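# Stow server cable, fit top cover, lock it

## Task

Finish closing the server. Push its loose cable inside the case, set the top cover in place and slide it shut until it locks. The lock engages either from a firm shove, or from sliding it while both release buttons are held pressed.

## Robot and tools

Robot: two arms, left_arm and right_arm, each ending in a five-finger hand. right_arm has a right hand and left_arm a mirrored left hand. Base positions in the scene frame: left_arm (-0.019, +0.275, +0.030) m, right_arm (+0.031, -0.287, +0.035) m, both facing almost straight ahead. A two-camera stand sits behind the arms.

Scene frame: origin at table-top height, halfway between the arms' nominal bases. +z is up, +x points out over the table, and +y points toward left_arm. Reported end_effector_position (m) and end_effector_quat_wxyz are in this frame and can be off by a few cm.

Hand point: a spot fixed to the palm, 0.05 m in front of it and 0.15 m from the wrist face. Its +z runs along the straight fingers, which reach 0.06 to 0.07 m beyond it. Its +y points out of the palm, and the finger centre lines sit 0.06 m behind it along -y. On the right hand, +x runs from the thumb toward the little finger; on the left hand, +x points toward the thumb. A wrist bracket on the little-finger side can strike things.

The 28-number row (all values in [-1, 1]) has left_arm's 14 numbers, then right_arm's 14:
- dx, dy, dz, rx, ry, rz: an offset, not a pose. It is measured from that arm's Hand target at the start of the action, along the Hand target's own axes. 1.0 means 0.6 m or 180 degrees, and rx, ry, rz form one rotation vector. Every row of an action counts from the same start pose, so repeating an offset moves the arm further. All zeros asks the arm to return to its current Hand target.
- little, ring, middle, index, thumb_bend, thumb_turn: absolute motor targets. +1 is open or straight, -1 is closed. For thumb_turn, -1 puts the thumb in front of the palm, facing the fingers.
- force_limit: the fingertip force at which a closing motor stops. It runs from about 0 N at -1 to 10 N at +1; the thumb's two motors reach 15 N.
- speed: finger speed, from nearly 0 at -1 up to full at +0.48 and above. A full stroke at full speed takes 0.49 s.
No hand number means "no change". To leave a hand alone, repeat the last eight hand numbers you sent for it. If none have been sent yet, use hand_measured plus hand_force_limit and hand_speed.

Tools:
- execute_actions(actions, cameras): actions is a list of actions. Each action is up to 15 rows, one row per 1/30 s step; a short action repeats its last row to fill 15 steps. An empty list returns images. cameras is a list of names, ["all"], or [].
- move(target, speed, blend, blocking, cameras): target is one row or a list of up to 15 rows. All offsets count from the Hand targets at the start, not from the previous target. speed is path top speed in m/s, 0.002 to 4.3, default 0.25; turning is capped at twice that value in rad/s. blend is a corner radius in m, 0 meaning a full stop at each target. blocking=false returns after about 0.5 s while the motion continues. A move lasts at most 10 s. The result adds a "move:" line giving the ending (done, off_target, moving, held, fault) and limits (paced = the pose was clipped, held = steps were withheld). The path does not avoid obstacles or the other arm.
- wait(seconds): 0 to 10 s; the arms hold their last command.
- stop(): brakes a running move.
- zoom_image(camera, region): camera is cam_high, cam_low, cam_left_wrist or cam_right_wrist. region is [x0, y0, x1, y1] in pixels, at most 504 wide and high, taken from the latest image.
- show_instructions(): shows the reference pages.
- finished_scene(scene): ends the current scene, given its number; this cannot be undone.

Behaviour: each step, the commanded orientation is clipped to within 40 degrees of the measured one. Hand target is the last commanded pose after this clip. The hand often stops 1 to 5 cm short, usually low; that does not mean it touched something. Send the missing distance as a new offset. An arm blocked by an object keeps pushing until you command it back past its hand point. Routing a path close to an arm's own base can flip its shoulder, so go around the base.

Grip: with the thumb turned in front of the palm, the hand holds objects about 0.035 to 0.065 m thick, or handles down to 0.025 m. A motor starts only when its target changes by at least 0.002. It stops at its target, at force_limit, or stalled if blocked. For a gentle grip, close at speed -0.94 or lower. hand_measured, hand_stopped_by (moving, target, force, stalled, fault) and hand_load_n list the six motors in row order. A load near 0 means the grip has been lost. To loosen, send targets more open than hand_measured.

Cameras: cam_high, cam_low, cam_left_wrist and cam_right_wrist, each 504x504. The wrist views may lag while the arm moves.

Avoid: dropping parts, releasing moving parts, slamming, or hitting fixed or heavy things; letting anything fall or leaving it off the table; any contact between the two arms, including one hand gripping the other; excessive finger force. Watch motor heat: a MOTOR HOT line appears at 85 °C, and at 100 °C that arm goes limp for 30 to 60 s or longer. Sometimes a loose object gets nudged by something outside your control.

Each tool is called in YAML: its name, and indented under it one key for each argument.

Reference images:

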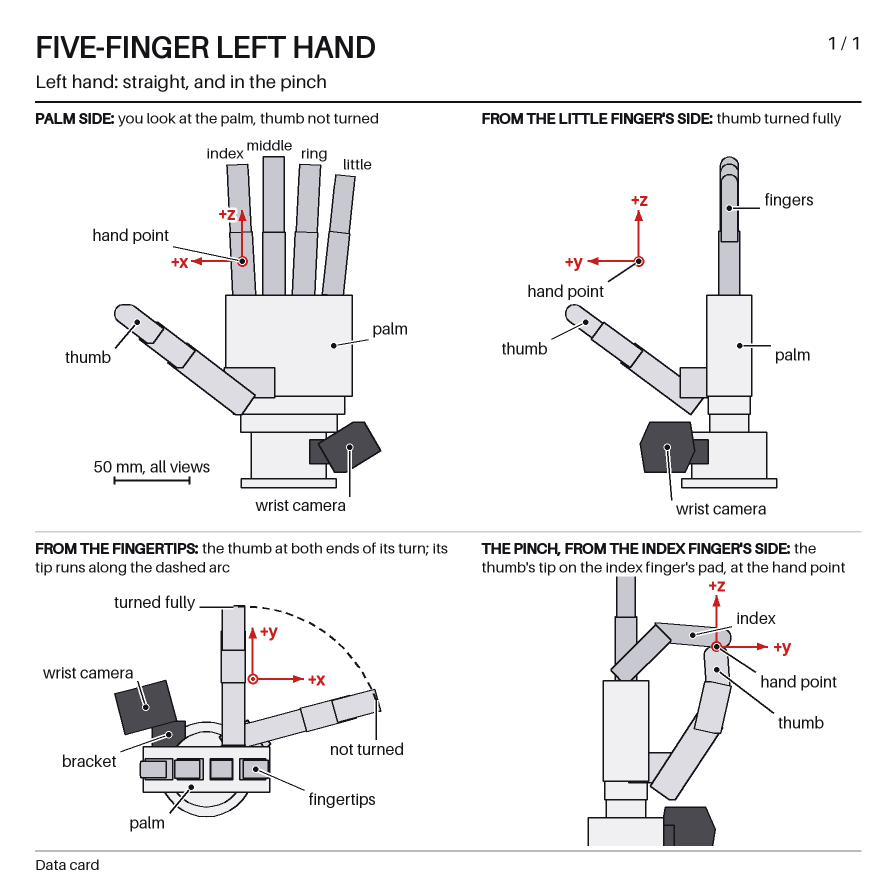

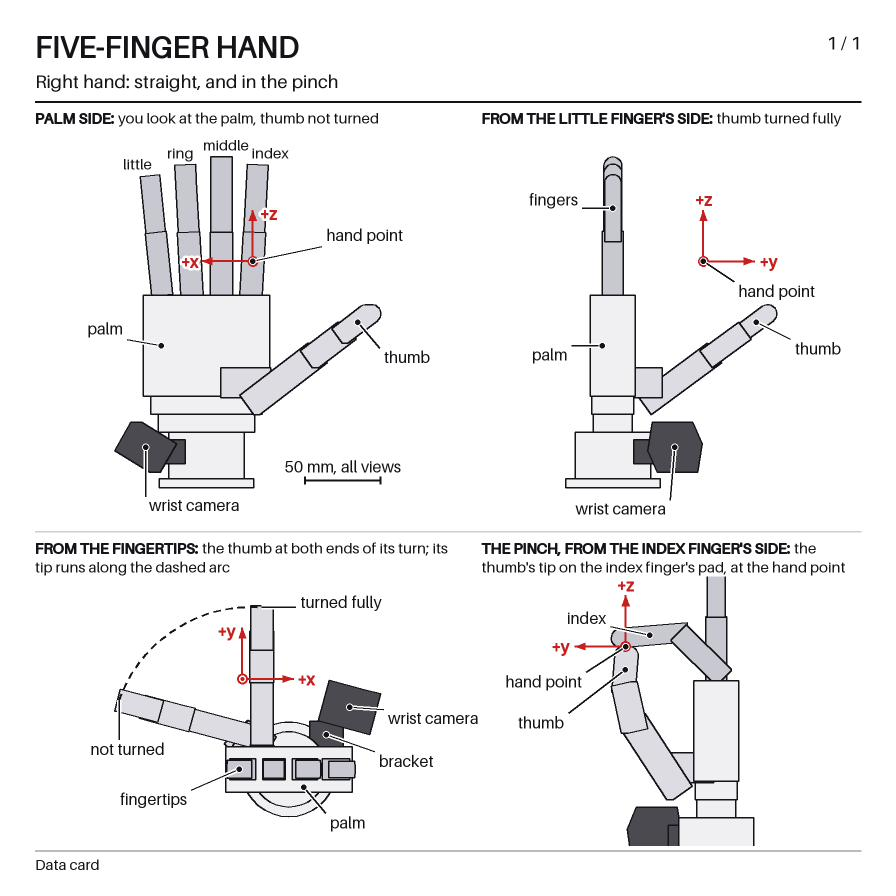

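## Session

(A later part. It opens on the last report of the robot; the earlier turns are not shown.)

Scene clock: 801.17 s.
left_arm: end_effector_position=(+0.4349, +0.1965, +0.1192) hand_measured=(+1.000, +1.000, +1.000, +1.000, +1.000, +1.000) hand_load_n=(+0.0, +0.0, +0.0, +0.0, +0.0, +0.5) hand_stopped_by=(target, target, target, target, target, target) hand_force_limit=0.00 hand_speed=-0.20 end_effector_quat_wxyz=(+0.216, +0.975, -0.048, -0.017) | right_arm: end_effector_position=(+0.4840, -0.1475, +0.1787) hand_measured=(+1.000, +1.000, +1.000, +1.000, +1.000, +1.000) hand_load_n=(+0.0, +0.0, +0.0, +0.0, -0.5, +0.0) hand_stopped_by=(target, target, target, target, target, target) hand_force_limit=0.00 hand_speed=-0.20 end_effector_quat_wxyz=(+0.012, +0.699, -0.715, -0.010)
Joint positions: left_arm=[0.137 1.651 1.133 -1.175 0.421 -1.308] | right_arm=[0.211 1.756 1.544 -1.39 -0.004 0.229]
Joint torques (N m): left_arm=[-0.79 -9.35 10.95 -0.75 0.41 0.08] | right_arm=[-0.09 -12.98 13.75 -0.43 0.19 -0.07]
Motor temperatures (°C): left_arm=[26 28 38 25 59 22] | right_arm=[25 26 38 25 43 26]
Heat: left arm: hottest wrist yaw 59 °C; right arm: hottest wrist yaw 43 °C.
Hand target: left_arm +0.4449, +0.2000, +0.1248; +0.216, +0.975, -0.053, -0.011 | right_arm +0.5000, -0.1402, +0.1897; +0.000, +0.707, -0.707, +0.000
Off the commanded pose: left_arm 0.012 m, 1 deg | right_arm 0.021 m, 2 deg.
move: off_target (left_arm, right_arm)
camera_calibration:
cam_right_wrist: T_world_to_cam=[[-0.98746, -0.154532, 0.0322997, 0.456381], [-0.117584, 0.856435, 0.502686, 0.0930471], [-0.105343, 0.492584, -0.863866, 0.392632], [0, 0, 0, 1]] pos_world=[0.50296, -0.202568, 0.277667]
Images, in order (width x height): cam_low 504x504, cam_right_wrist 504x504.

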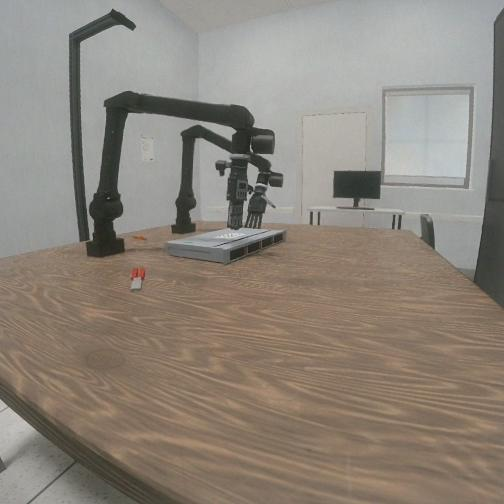

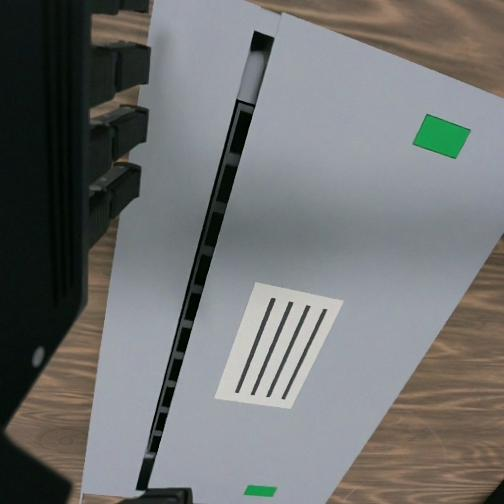

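zoom_image:
  camera: "cam_low"
  region: [160, 215, 240, 270]

zoom_image:
  camera: "cam_right_wrist"
  region: [150, 0, 504, 160]

zoom_image:
  camera: "cam_right_wrist"
  region: [60, 380, 360, 504]

zoom_image:
  camera: "cam_low"
  region: [210, 215, 300, 270]

Scaled by 6.300 from the camera's 504x504 image, which has a finer 720x720 frame.

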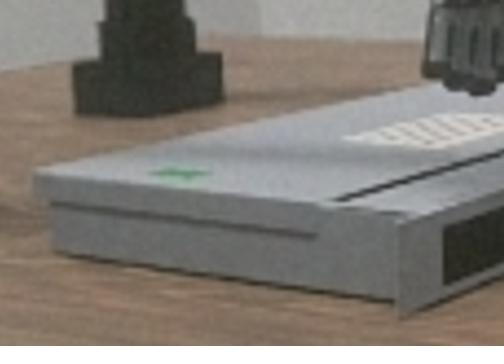

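Scaled by 1.424 from the camera's 504x504 image, which has a finer 720x720 frame.

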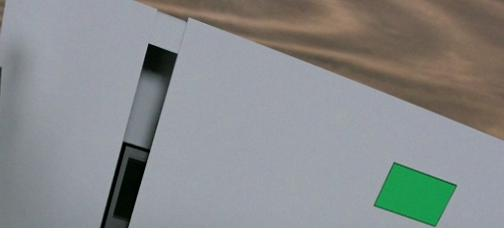

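Scaled by 1.680 from the camera's 504x504 image, which has a finer 720x720 frame.

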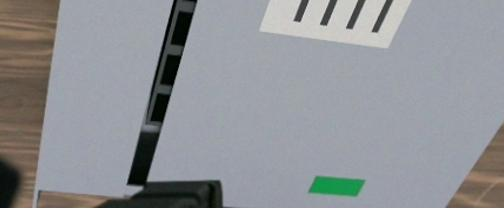

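Scaled by 5.600 from the camera's 504x504 image, which has a finer 720x720 frame.

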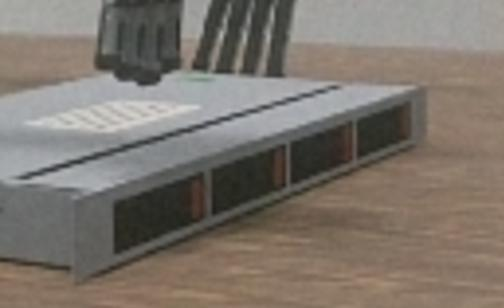

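move:
  target: [-0.01,-0.09,-0.1,0,0,0,1,1,1,1,1,1,0,-0.2,0,0,-0.08,0,0,0,1,1,1,1,1,1,0,-0.2]
  speed: 0.15
  cameras: ["cam_right_wrist","cam_left_wrist","cam_high"]

zoom_image:
  camera: "cam_high"
  region: [220, 110, 380, 310]

Scene clock: 814.50 s.
left_arm: end_effector_position=(+0.4333, +0.2688, +0.1466) hand_measured=(+1.000, +1.000, +1.000, +1.000, +1.000, +1.000) hand_load_n=(+0.0, +0.0, +0.0, +0.0, +0.0, +0.0) hand_stopped_by=(target, target, target, target, target, target) hand_force_limit=0.00 hand_speed=-0.20 end_effector_quat_wxyz=(+0.220, +0.974, -0.045, -0.023) | right_arm: end_effector_position=(+0.4867, -0.1470, +0.2193) hand_measured=(+1.000, +1.000, +1.000, +1.000, +1.000, +1.000) hand_load_n=(+0.0, +0.5, +0.0, +0.0, +0.0, +0.0) hand_stopped_by=(target, target, target, target, target, target) hand_force_limit=0.00 hand_speed=-0.20 end_effector_quat_wxyz=(+0.018, +0.700, -0.714, -0.014)
Joint positions: left_arm=[0.296 1.671 1.234 -1.338 0.4 -1.14] | right_arm=[0.211 1.756 1.649 -1.509 -0.004 0.228]
Joint torques (N m): left_arm=[-0.67 -9.64 12.45 -0.91 0.32 0.09] | right_arm=[-0.09 -14.21 14 -0.57 0.18 -0.08]
Motor temperatures (°C): left_arm=[26 28 38 25 57 22] | right_arm=[25 27 39 25 42 26]
Heat: left arm: hottest wrist yaw 57 °C; right arm: hottest wrist yaw 42 °C.
Hand target: left_arm +0.4471, +0.2744, +0.1565; +0.216, +0.975, -0.053, -0.011 | right_arm +0.5000, -0.1402, +0.2377; -0.001, +0.707, -0.707, +0.000
Off the commanded pose: left_arm 0.018 m, 2 deg | right_arm 0.024 m, 3 deg.
move: off_target (left_arm, right_arm)
camera_calibration:
cam_left_wrist: T_world_to_cam=[[0.361245, 0.828108, -0.428649, -0.312056], [0.840968, -0.0907415, 0.533423, -0.417143], [0.402835, -0.553176, -0.729191, 0.197389], [0, 0, 0, 1]] pos_world=[0.384017, 0.329754, 0.232685]
cam_right_wrist: T_world_to_cam=[[-0.986771, -0.155586, 0.0455547, 0.454487], [-0.112058, 0.857649, 0.501878, 0.070238], [-0.117155, 0.490134, -0.863738, 0.433016], [0, 0, 0, 1]] pos_world=[0.507076, -0.201764, 0.318058]
Images, in order (width x height): cam_high 504x504, cam_left_wrist 504x504, cam_right_wrist 504x504.

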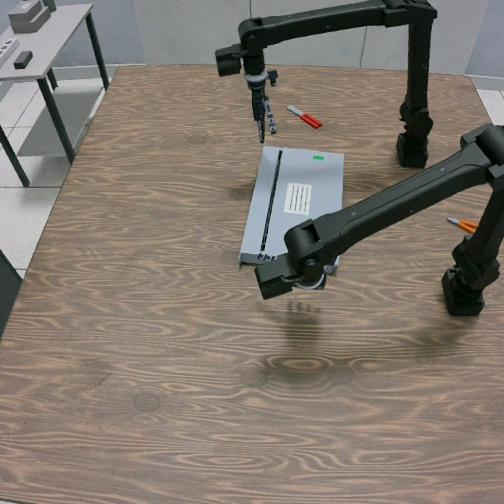

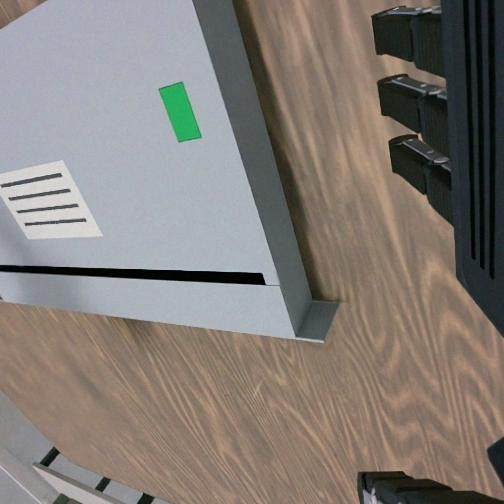

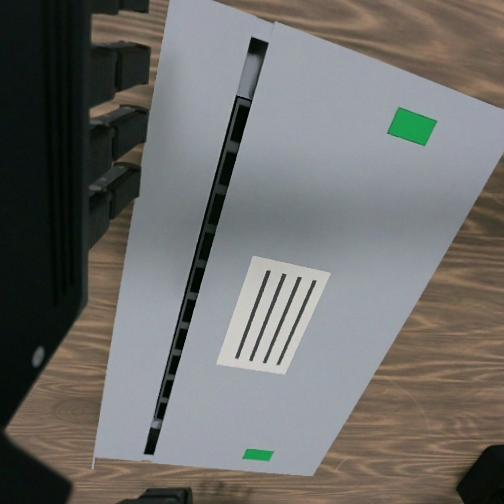

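Scaled by 2.520 from the camera's 504x504 image, which has a finer 720x720 frame.

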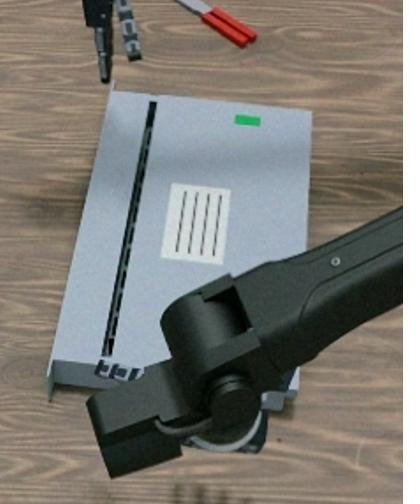

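move:
  target:
    - [-0.0718,0.1182,-0.0985,0,0,0,-1,-1,-1,-1,1,1,0,-0.2,0,0,0,0,0,0,-1,-1,-1,-1,1,1,0,-0.2]
    - [-0.258,0.2285,-0.01,0.1126,-0.1017,0.4574,-1,-1,-1,-1,1,1,0,-0.2,0.0163,0.3667,0.0295,0,0,0,-1,-1,-1,-1,1,1,0,-0.2]
  speed: [0.15,0.2]
  cameras: ["cam_high","cam_low"]

Scene clock: 836.97 s.
left_arm: end_effector_position=(+0.2797, +0.1712, +0.2185) hand_measured=(-1.000, -1.000, -1.000, -1.000, +1.000, +1.000) hand_load_n=(+0.0, +0.0, +0.0, +0.0, +0.0, +0.0) hand_stopped_by=(target, target, target, target, target, target) hand_force_limit=0.00 hand_speed=-0.20 end_effector_quat_wxyz=(+0.006, +0.714, -0.700, -0.008) | right_arm: end_effector_position=(+0.2842, -0.1527, +0.2223) hand_measured=(-1.000, -1.000, -1.000, -1.000, +1.000, +1.000) hand_load_n=(+0.0, +0.0, +0.0, +0.0, +0.0, +0.0) hand_stopped_by=(target, target, target, target, target, target) hand_force_limit=0.00 hand_speed=-0.20 end_effector_quat_wxyz=(-0.002, +0.706, -0.708, -0.001)
Joint positions: left_arm=[-0.197 1.318 1.163 -1.436 0.002 -0.217] | right_arm=[0.324 1.208 1.067 -1.428 -0.004 0.322]
Joint torques (N m): left_arm=[-1.49 -7.53 9.01 0.34 -0.01 0.09] | right_arm=[0.15 -7.36 8.24 0.08 0.18 0.11]
Heat: left arm: hottest wrist yaw 54 °C; right arm: hottest elbow 41 °C.
Hand target: left_arm +0.2800, +0.1700, +0.2196; +0.000, +0.707, -0.707, +0.000 | right_arm +0.2801, -0.1501, +0.2199; -0.001, +0.707, -0.707, +0.000
Off the commanded pose: left_arm 0.002 m, 2 deg | right_arm 0.005 m, 0 deg.
move: done
Images, in order (width x height): cam_high 504x504, cam_low 504x504.

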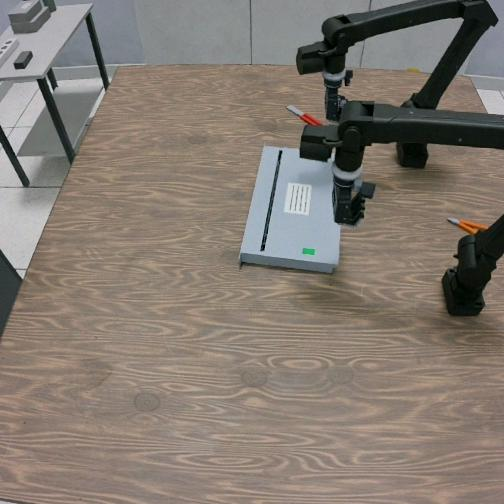

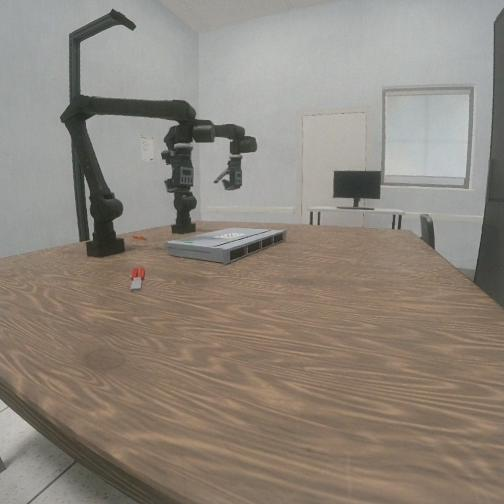

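zoom_image:
  camera: "cam_high"
  region: [230, 120, 380, 300]

Scaled by 2.800 from the camera's 504x504 image, which has a finer 720x720 frame.

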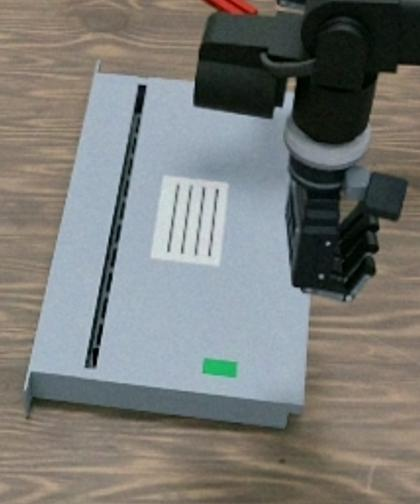

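move:
  target:
    - [0.05,0.175,0.083,0,0,0,-1,-1,-1,-1,1,1,0,-0.2,-0.0167,0.2167,0.083,0,0,0,-1,-1,-1,-1,1,1,0,-0.2]
    - [0.05,0.175,0.2917,0,0,0,-1,-1,-1,-1,1,1,0,-0.2,-0.0167,0.2167,0.2917,0,0,0,-1,-1,-1,-1,1,1,0,-0.2]
  speed: [0.2,0.12]
  cameras: ["cam_high","cam_low"]

zoom_image:
  camera: "cam_high"
  region: [230, 120, 410, 300]

Scene clock: 849.53 s.
left_arm: end_effector_position=(+0.1744, +0.1425, +0.0478) hand_measured=(-1.000, -1.000, -1.000, -1.000, +1.000, +1.000) hand_load_n=(+0.0, +0.0, +0.0, +0.0, +0.0, +0.0) hand_stopped_by=(target, target, target, target, target, target) hand_force_limit=0.00 hand_speed=-0.20 end_effector_quat_wxyz=(+0.001, +0.706, -0.708, +0.000) | right_arm: end_effector_position=(+0.1538, -0.1404, +0.0495) hand_measured=(-1.000, -1.000, -1.000, -1.000, +1.000, +1.000) hand_load_n=(+0.5, +0.0, +0.0, +0.0, -0.5, +0.0) hand_stopped_by=(target, target, target, target, target, target) hand_force_limit=0.00 hand_speed=-0.20 end_effector_quat_wxyz=(-0.004, +0.706, -0.708, -0.001)
Joint positions: left_arm=[-0.381 1.245 0.614 -0.941 0.002 -0.377] | right_arm=[0.57 1.06 0.473 -0.975 -0.003 0.568]
Joint torques (N m): left_arm=[-1.67 -3.6 7.53 0.44 -0.02 -0.19] | right_arm=[0.15 -2.9 6.84 0.34 0.17 0.11]
Heat: left arm: hottest wrist yaw 53 °C; right arm: hottest elbow 40 °C.
Hand target: left_arm +0.1749, +0.1401, +0.0445; +0.000, +0.707, -0.707, +0.000 | right_arm +0.1501, -0.1400, +0.0448; -0.001, +0.707, -0.707, +0.000
Off the commanded pose: left_arm 0.004 m, 0 deg | right_arm 0.006 m, 0 deg.
move: done
Images, in order (width x height): cam_high 504x504, cam_low 504x504.

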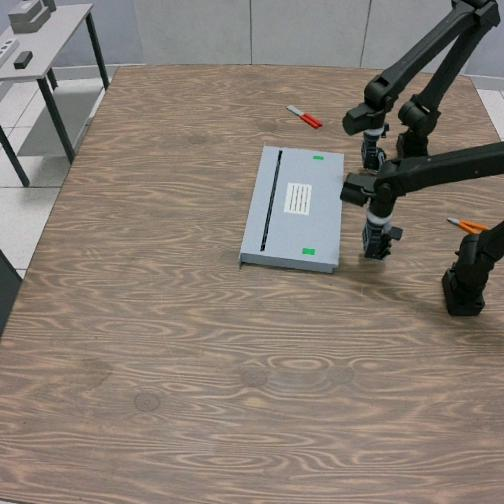

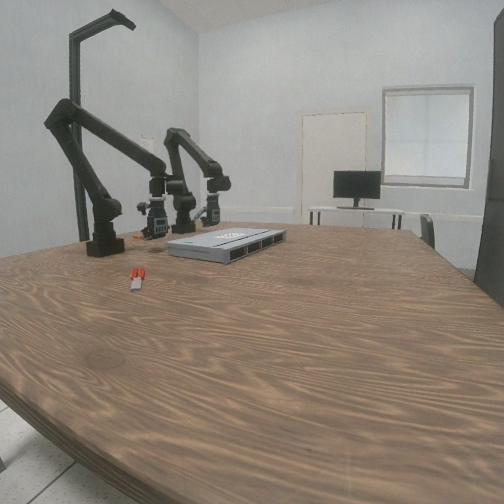

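Scaled by 2.800 from the camera's 504x504 image, which has a finer 720x720 frame.

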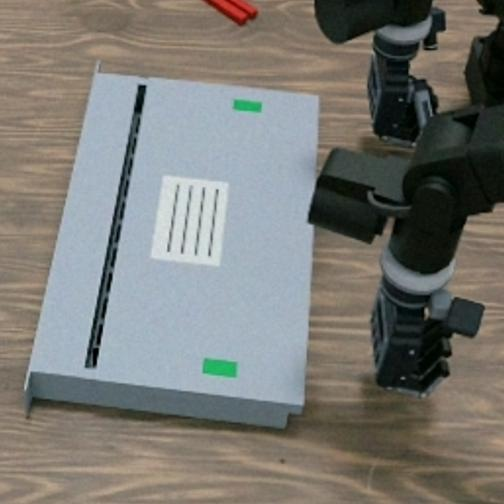

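move:
  target:
    - [0,-0.0783,0.0167,0,0,0,-1,-1,-1,-1,1,1,0,-0.2,0,-0.0583,0.0183,0,0,0,-1,-1,-1,-1,1,1,0,-0.2]
    - [0,-0.1117,0.0167,0,0,0,-1,-1,-1,-1,1,1,0,-0.2,0,-0.0917,0.0183,0,0,0,-1,-1,-1,-1,1,1,0,-0.2]
  speed: [0.1,0.04]
  cameras: ["cam_high","cam_low"]

zoom_image:
  camera: "cam_high"
  region: [230, 120, 410, 300]

Scene clock: 854.93 s.
left_arm: end_effector_position=(+0.2197, +0.1442, +0.0285) hand_measured=(-1.000, -1.000, -1.000, -1.000, +1.000, +1.000) hand_load_n=(+0.0, +0.0, +0.5, +0.0, +0.0, +0.0) hand_stopped_by=(target, target, target, target, target, target) hand_force_limit=0.00 hand_speed=-0.20 end_effector_quat_wxyz=(+0.009, +0.708, -0.705, -0.018) | right_arm: end_effector_position=(+0.1820, -0.1479, +0.0259) hand_measured=(-1.000, -1.000, -1.000, -1.000, +1.000, +1.000) hand_load_n=(+0.0, +0.0, +0.5, +0.0, +0.0, +0.0) hand_stopped_by=(target, target, target, target, target, target) hand_force_limit=0.00 hand_speed=-0.20 end_effector_quat_wxyz=(+0.020, +0.708, -0.706, -0.007)
Joint positions: left_arm=[-0.323 1.432 0.717 -0.895 0 -0.326] | right_arm=[0.482 1.24 0.513 -0.885 -0.001 0.476]
Joint torques (N m): left_arm=[-0.38 -5.6 10.82 0.21 0.05 0.08] | right_arm=[-2.26 -4.31 10.44 0.25 0.11 -0.1]
Heat: left arm: hottest wrist yaw 53 °C; right arm: hottest elbow 39 °C.
Hand target: left_arm +0.2419, +0.1401, +0.0345; +0.000, +0.707, -0.707, +0.000 | right_arm +0.2051, -0.1399, +0.0338; -0.001, +0.707, -0.707, +0.000
Off the commanded pose: left_arm 0.023 m, 2 deg | right_arm 0.026 m, 2 deg.
move: off_target (left_arm, right_arm)
Images, in order (width x height): cam_high 504x504, cam_low 504x504.

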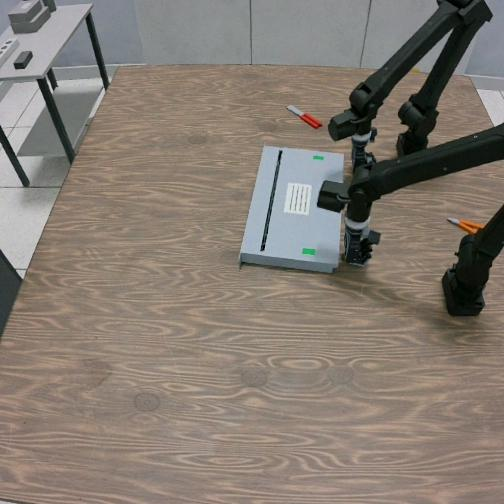

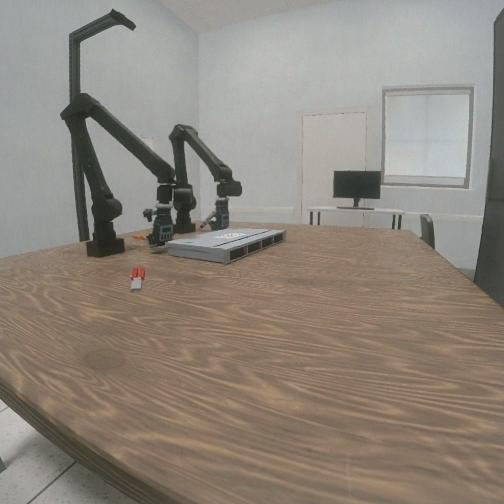

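Scaled by 2.800 from the camera's 504x504 image, which has a finer 720x720 frame.

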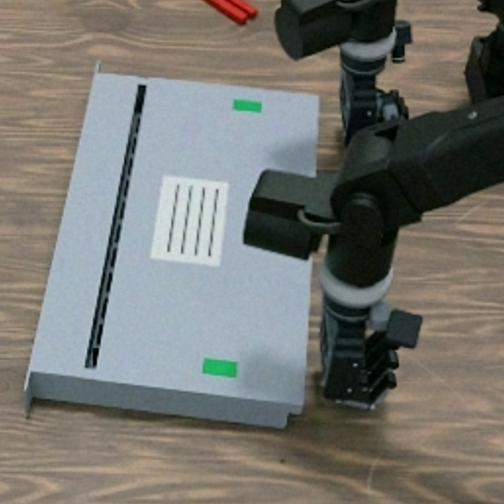

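move:
  target:
    - [0,-0.0333,-0.0083,0,0,0,-1,-1,-1,-1,1,1,0,-0.2,0,-0.0333,-0.01,0,0,0,-1,-1,-1,-1,1,1,0,-0.2]
  speed: [0.04]
  cameras: ["cam_high"]

zoom_image:
  camera: "cam_high"
  region: [230, 120, 410, 300]

Scene clock: 859.13 s.
left_arm: end_effector_position=(+0.2393, +0.1434, +0.0309) hand_measured=(-1.000, -1.000, -1.000, -1.000, +1.000, +1.000) hand_load_n=(+0.0, +0.0, +0.0, +0.0, -0.5, +0.0) hand_stopped_by=(target, target, target, target, target, target) hand_force_limit=0.00 hand_speed=-0.20 end_effector_quat_wxyz=(+0.007, +0.707, -0.707, -0.014) | right_arm: end_effector_position=(+0.2048, -0.1454, +0.0310) hand_measured=(-1.000, -1.000, -1.000, -1.000, +1.000, +1.000) hand_load_n=(+0.0, +0.0, +0.0, +0.0, +0.0, +0.0) hand_stopped_by=(target, target, target, target, target, target) hand_force_limit=0.00 hand_speed=-0.20 end_effector_quat_wxyz=(+0.013, +0.708, -0.706, -0.005)
Joint positions: left_arm=[-0.307 1.469 0.766 -0.9 0 -0.305] | right_arm=[0.45 1.279 0.565 -0.885 -0.001 0.443]
Joint torques (N m): left_arm=[-0.32 -6.01 11.54 -0.29 0.06 0.05] | right_arm=[-2.2 -4.78 10.59 -0.28 0.11 -0.08]
Motor temperatures (°C): left_arm=[26 28 37 25 52 22] | right_arm=[25 27 39 25 39 26]
Heat: left arm: hottest wrist yaw 52 °C; right arm: hottest elbow 39 °C.
Hand target: left_arm +0.2620, +0.1401, +0.0395; +0.000, +0.707, -0.707, +0.000 | right_arm +0.2252, -0.1399, +0.0399; -0.001, +0.707, -0.707, +0.000
Off the commanded pose: left_arm 0.024 m, 2 deg | right_arm 0.023 m, 2 deg.
move: off_target (left_arm, right_arm)
Images, in order (width x height): cam_high 504x504.

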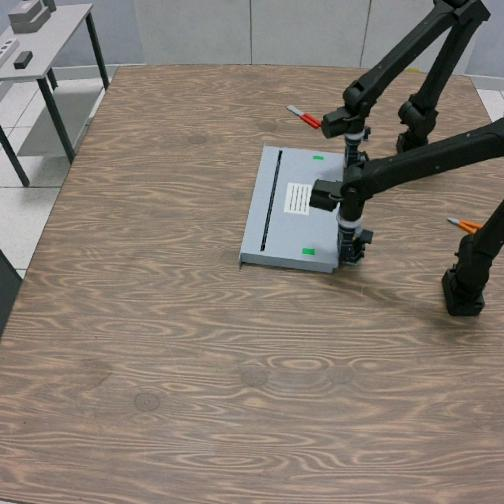

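Scaled by 2.800 from the camera's 504x504 image, which has a finer 720x720 frame.

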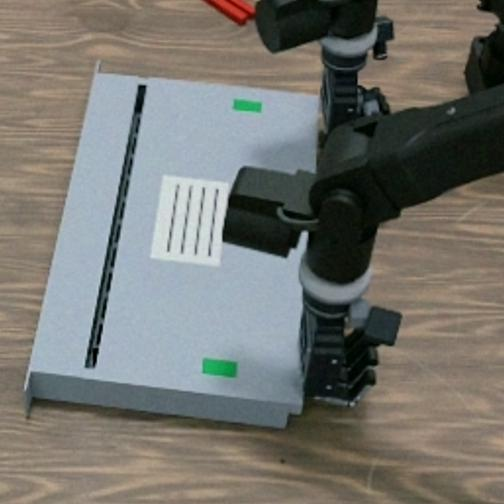

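move:
  target:
    - [0,-0.0333,0,0,0,0,-1,-1,-1,-1,1,1,0,-0.2,0,-0.0333,0,0,0,0,-1,-1,-1,-1,1,1,0,-0.2]
  speed: [0.04]
  cameras: ["cam_high"]

zoom_image:
  camera: "cam_high"
  region: [230, 120, 410, 300]

Scene clock: 862.77 s.
left_arm: end_effector_position=(+0.2447, +0.1464, +0.0264) hand_measured=(-1.000, -1.000, -1.000, -1.000, +1.000, +1.000) hand_load_n=(+0.0, +0.0, +0.0, +0.0, +0.0, +0.0) hand_stopped_by=(target, target, target, target, target, target) hand_force_limit=0.00 hand_speed=-0.20 end_effector_quat_wxyz=(+0.017, +0.704, -0.710, -0.030) | right_arm: end_effector_position=(+0.2106, -0.1490, +0.0270) hand_measured=(-1.000, -1.000, -1.000, -1.000, +1.000, +1.000) hand_load_n=(+0.0, +0.0, +0.5, +0.0, +0.0, +0.0) hand_stopped_by=(target, target, target, target, target, target) hand_force_limit=0.00 hand_speed=-0.20 end_effector_quat_wxyz=(+0.029, +0.705, -0.709, -0.012)
Joint positions: left_arm=[-0.294 1.517 0.797 -0.919 0.002 -0.284] | right_arm=[0.426 1.329 0.588 -0.892 -0.002 0.428]
Joint torques (N m): left_arm=[-0.03 -6.89 13.15 -0.02 -0.03 -0.03] | right_arm=[-2.49 -5.6 12.18 0.05 0.18 -0.2]
Heat: left arm: hottest wrist yaw 52 °C; right arm: hottest elbow 39 °C.
Hand target: left_arm +0.2819, +0.1402, +0.0395; +0.000, +0.707, -0.707, +0.000 | right_arm +0.2452, -0.1399, +0.0399; -0.001, +0.707, -0.707, +0.000
Off the commanded pose: left_arm 0.040 m, 4 deg | right_arm 0.038 m, 4 deg.
move: off_target (left_arm, right_arm)
Images, in order (width x height): cam_high 504x504.

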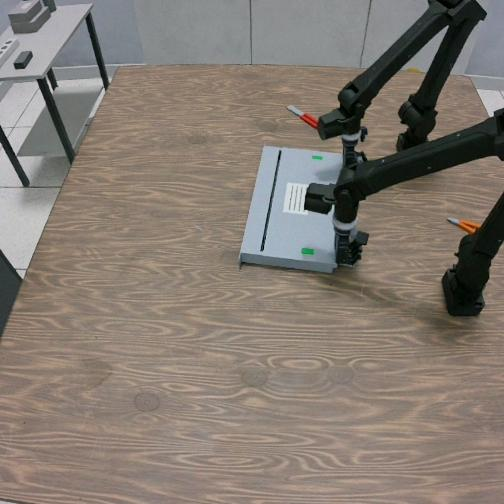

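Scaled by 2.800 from the camera's 504x504 image, which has a finer 720x720 frame.

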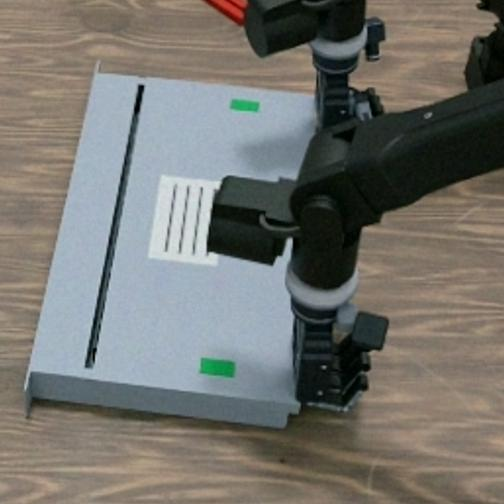

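move:
  target:
    - [0,-0.0333,-0.0133,0,0,0,-1,-1,-1,-1,1,1,0,-0.2,0,-0.0333,-0.0133,0,0,0,-1,-1,-1,-1,1,1,0,-0.2]
    - [0,-0.0667,-0.0133,0,0,0,-1,-1,-1,-1,1,1,0,-0.2,0,-0.0667,-0.0133,0,0,0,-1,-1,-1,-1,1,1,0,-0.2]
  speed: [0.04,0.04]
  cameras: ["cam_high"]

zoom_image:
  camera: "cam_high"
  region: [230, 120, 410, 300]

Scene clock: 867.20 s.
left_arm: end_effector_position=(+0.2476, +0.1486, +0.0334) hand_measured=(-1.000, -1.000, -1.000, -1.000, +1.000, +1.000) hand_load_n=(+0.0, +0.0, +0.0, +0.0, +0.0, +0.0) hand_stopped_by=(target, target, target, target, target, target) hand_force_limit=0.00 hand_speed=-0.20 end_effector_quat_wxyz=(+0.044, +0.688, -0.721, -0.062) | right_arm: end_effector_position=(+0.2150, -0.1544, +0.0326) hand_measured=(-1.000, -1.000, -1.000, -1.000, +1.000, +1.000) hand_load_n=(+0.0, +0.0, +0.0, +0.0, +0.0, +0.0) hand_stopped_by=(target, target, target, target, target, target) hand_force_limit=0.00 hand_speed=-0.20 end_effector_quat_wxyz=(+0.065, +0.699, -0.711, -0.033)
Joint positions: left_arm=[-0.284 1.577 0.868 -1.013 0.014 -0.236] | right_arm=[0.392 1.393 0.646 -0.97 -0.012 0.405]
Joint torques (N m): left_arm=[1.2 -7.82 16.98 1.46 -0.53 -0.29] | right_arm=[-3.37 -6.42 15.69 1.57 0.71 -0.37]
Heat: left arm: hottest wrist yaw 51 °C; right arm: hottest elbow 39 °C.
Hand target: left_arm +0.3220, +0.1402, +0.0475; +0.000, +0.707, -0.707, +0.000 | right_arm +0.2852, -0.1399, +0.0479; -0.001, +0.707, -0.707, +0.000
Off the commanded pose: left_arm 0.076 m, 9 deg | right_arm 0.073 m, 9 deg.
move: off_target (left_arm, right_arm)
Images, in order (width x height): cam_high 504x504.

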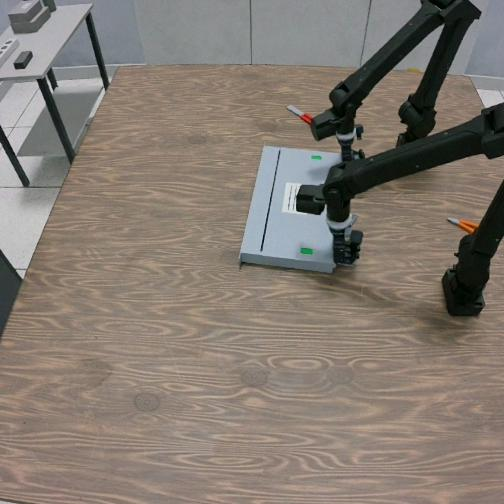

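Scaled by 2.800 from the camera's 504x504 image, which has a finer 720x720 frame.

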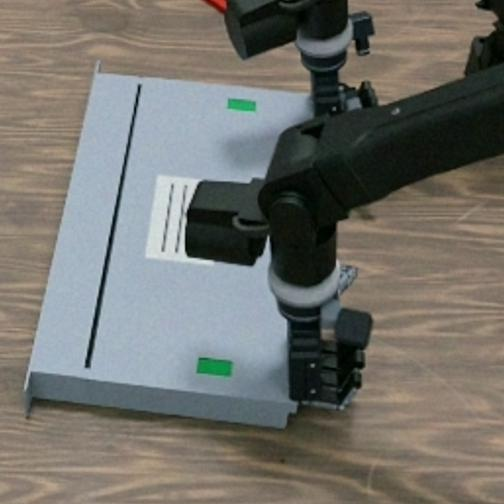

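move:
  target:
    - [0,-0.0333,0,0,0,0,-1,-1,-1,-1,1,1,0,-0.2,0,-0.0333,0,0,0,0,-1,-1,-1,-1,1,1,0,-0.2]
    - [0,-0.0583,0,0,0,0,-1,-1,-1,-1,1,1,0,-0.2,0,-0.0583,0,0,0,0,-1,-1,-1,-1,1,1,0,-0.2]
  speed: [0.04,0.04]
  cameras: ["cam_high"]

zoom_image:
  camera: "cam_high"
  region: [230, 120, 410, 300]

Scene clock: 872.97 s.
left_arm: end_effector_position=(+0.2524, +0.1536, +0.0393) hand_measured=(-1.000, -1.000, -1.000, -1.000, +1.000, +1.000) hand_load_n=(+0.0, +0.0, +0.0, +0.0, +0.0, +0.5) hand_stopped_by=(target, target, target, target, target, target) hand_force_limit=0.00 hand_speed=-0.20 end_effector_quat_wxyz=(+0.066, +0.675, -0.730, -0.088) | right_arm: end_effector_position=(+0.2203, -0.1564, +0.0363) hand_measured=(-1.000, -1.000, -1.000, -1.000, +1.000, +1.000) hand_load_n=(+0.0, +0.0, +0.0, +0.0, +0.0, +0.0) hand_stopped_by=(target, target, target, target, target, target) hand_force_limit=0.00 hand_speed=-0.20 end_effector_quat_wxyz=(+0.093, +0.695, -0.711, -0.051)
Joint positions: left_arm=[-0.269 1.63 0.929 -1.091 0.019 -0.187] | right_arm=[0.371 1.452 0.697 -1.028 -0.019 0.389]
Joint torques (N m): left_arm=[1.73 -7.88 19.63 2.96 -0.67 -0.58] | right_arm=[-4.25 -6.59 18.37 2.74 1.17 -0.47]
Heat: left arm: hottest wrist yaw 51 °C; right arm: hottest elbow 40 °C.
Hand target: left_arm +0.3570, +0.1402, +0.0475; +0.000, +0.707, -0.707, +0.000 | right_arm +0.3201, -0.1399, +0.0479; -0.001, +0.707, -0.707, +0.000
Off the commanded pose: left_arm 0.106 m, 13 deg | right_arm 0.102 m, 12 deg.
move: off_target (left_arm, right_arm)
Images, in order (width x height): cam_high 504x504.

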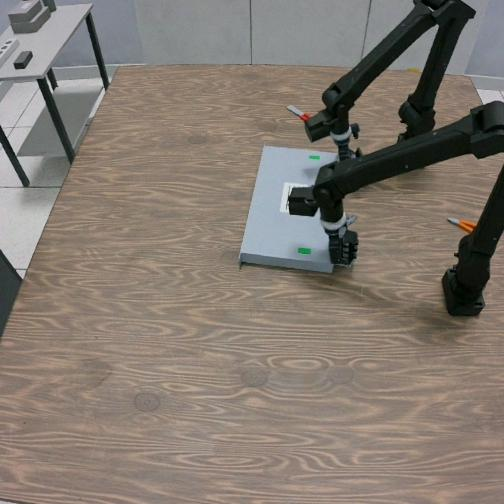

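Scaled by 2.800 from the camera's 504x504 image, which has a finer 720x720 frame.

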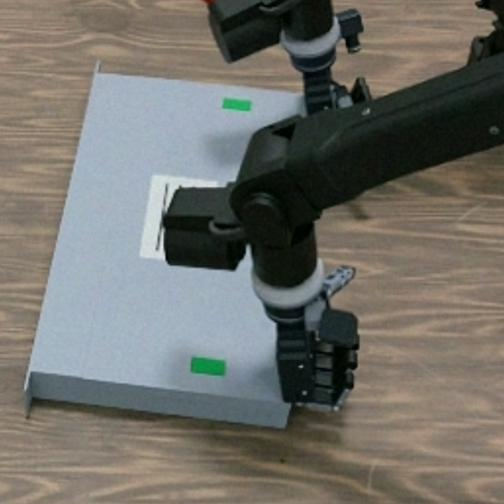

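move:
  target: [0,-0.03,0,0,0,0,-1,-1,-1,-1,1,1,0,-0.2,0,-0.03,0,0,0,0,-1,-1,-1,-1,1,1,0,-0.2]
  speed: [0.04]
  cameras: ["cam_low"]

zoom_image:
  camera: "cam_low"
  region: [150, 190, 300, 280]

Scene clock: 877.30 s.
left_arm: end_effector_position=(+0.2529, +0.1547, +0.0427) hand_measured=(-1.000, -1.000, -1.000, -1.000, +1.000, +1.000) hand_load_n=(+0.5, +0.0, +0.0, -0.5, +0.0, +0.0) hand_stopped_by=(target, target, target, target, target, target) hand_force_limit=0.00 hand_speed=-0.20 end_effector_quat_wxyz=(-0.079, -0.669, +0.732, +0.103) | right_arm: end_effector_position=(+0.2208, -0.1573, +0.0394) hand_measured=(-1.000, -1.000, -1.000, -1.000, +1.000, +1.000) hand_load_n=(+0.0, +0.0, +0.0, +0.0, +0.0, +0.0) hand_stopped_by=(target, target, target, target, target, target) hand_force_limit=0.00 hand_speed=-0.20 end_effector_quat_wxyz=(+0.110, +0.692, -0.711, -0.061)
Joint positions: left_arm=[-0.265 1.656 0.958 -1.133 0.023 -0.171] | right_arm=[0.364 1.478 0.722 -1.065 -0.023 0.384]
Joint torques (N m): left_arm=[2.2 -8.53 21.26 3.64 -0.83 -0.63] | right_arm=[-4.72 -7 19.97 3.56 1.47 -0.53]
Heat: left arm: hottest wrist yaw 51 °C; right arm: hottest elbow 41 °C.
Hand target: left_arm +0.3749, +0.1401, +0.0476; +0.000, -0.707, +0.707, +0.000 | right_arm +0.3381, -0.1399, +0.0480; -0.001, +0.707, -0.707, +0.000
Off the commanded pose: left_arm 0.123 m, 16 deg | right_arm 0.119 m, 15 deg.
move: off_target (left_arm, right_arm)
Images, in order (width x height): cam_low 504x504.

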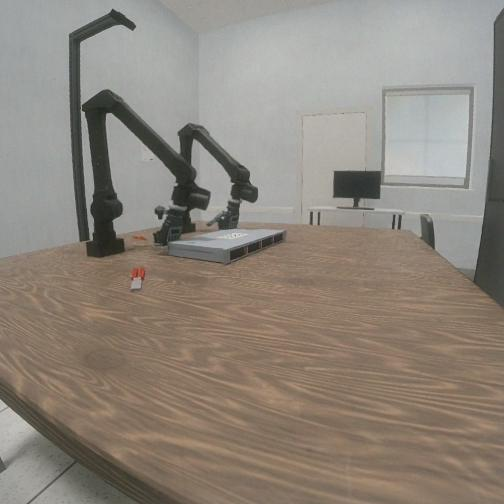

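Scaled by 3.360 from the camera's 504x504 image, which has a finer 720x720 frame.

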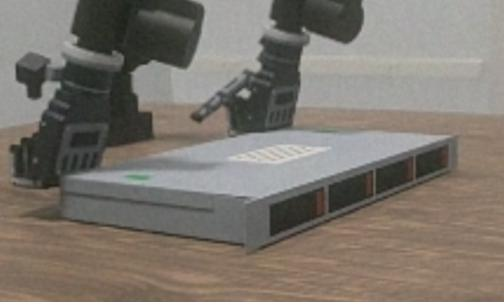

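move:
  target:
    - [0,0.2,0,0,0,0,-1,-1,-1,-1,1,1,0,-0.2,0,0.2,0,0,0,0,-1,-1,-1,-1,1,1,0,-0.2]
    - [0,0.3083,0,0,0,0,-1,-1,-1,-1,1,1,0,-0.2,0,0.3,0,0,0,0,-1,-1,-1,-1,1,1,0,-0.2]
    - [0,0.3083,-0.25,0,0,0,-1,-1,-1,-1,1,1,0,-0.2,0,0.3,-0.25,0,0,0,-1,-1,-1,-1,1,1,0,-0.2]
  speed: [0.12,0.12,0.15]
  cameras: ["cam_high","cam_low"]

zoom_image:
  camera: "cam_high"
  region: [230, 120, 380, 290]

zoom_image:
  camera: "cam_low"
  region: [160, 215, 300, 275]

Scene clock: 885.23 s.
left_arm: end_effector_position=(+0.1769, +0.1469, +0.1801) hand_measured=(-1.000, -1.000, -1.000, -1.000, +1.000, +1.000) hand_load_n=(+0.0, +0.0, +0.0, +0.0, +0.0, +0.0) hand_stopped_by=(target, target, target, target, target, target) hand_force_limit=0.00 hand_speed=-0.20 end_effector_quat_wxyz=(+0.010, +0.706, -0.708, -0.019) | right_arm: end_effector_position=(+0.1458, -0.1501, +0.1776) hand_measured=(-1.000, -1.000, -1.000, -1.000, +1.000, +1.000) hand_load_n=(+0.0, +0.0, +0.0, +0.0, +0.0, +0.0) hand_stopped_by=(target, target, target, target, target, target) hand_force_limit=0.00 hand_speed=-0.20 end_effector_quat_wxyz=(+0.023, +0.706, -0.707, -0.005)
Joint positions: left_arm=[-0.363 1.105 0.884 -1.392 0.002 -0.358] | right_arm=[0.555 0.902 0.741 -1.457 0.001 0.552]
Joint torques (N m): left_arm=[-1.61 -4.07 13.59 -0.64 -0.01 -0.18] | right_arm=[-0.21 -3.08 13.81 -0.55 0.01 0.08]
Heat: left arm: hottest wrist yaw 50 °C; right arm: hottest elbow 41 °C.
Hand target: left_arm +0.1899, +0.1401, +0.1974; +0.000, +0.707, -0.707, +0.000 | right_arm +0.1580, -0.1401, +0.1978; -0.001, +0.707, -0.707, +0.000
Off the commanded pose: left_arm 0.023 m, 2 deg | right_arm 0.026 m, 3 deg.
move: off_target (left_arm, right_arm)
Images, in order (width x height): cam_high 504x504, cam_low 504x504.

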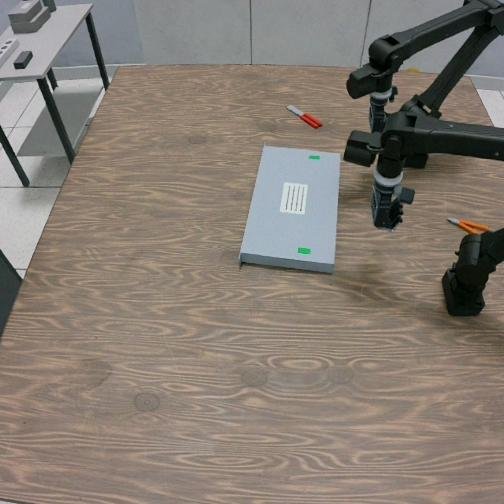

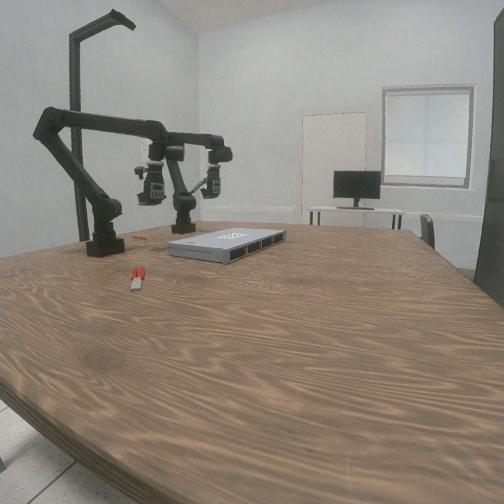

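Scaled by 2.965 from the camera's 504x504 image, which has a finer 720x720 frame.

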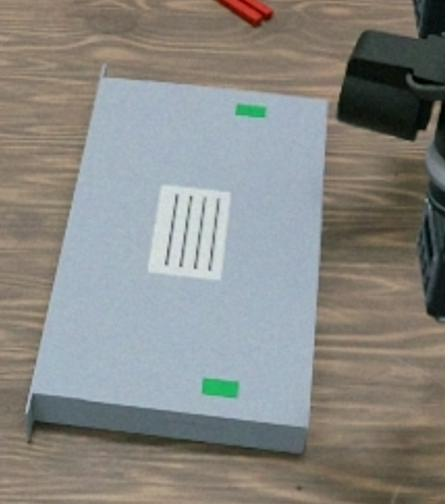

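Scaled by 3.600 from the camera's 504x504 image, which has a finer 720x720 frame.

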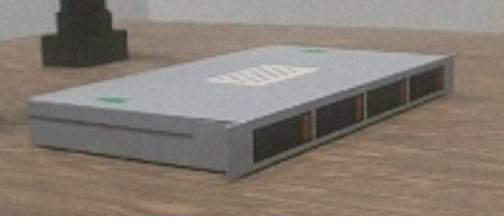

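finished_scene:
  scene: 2

The scene is finished: the task was done.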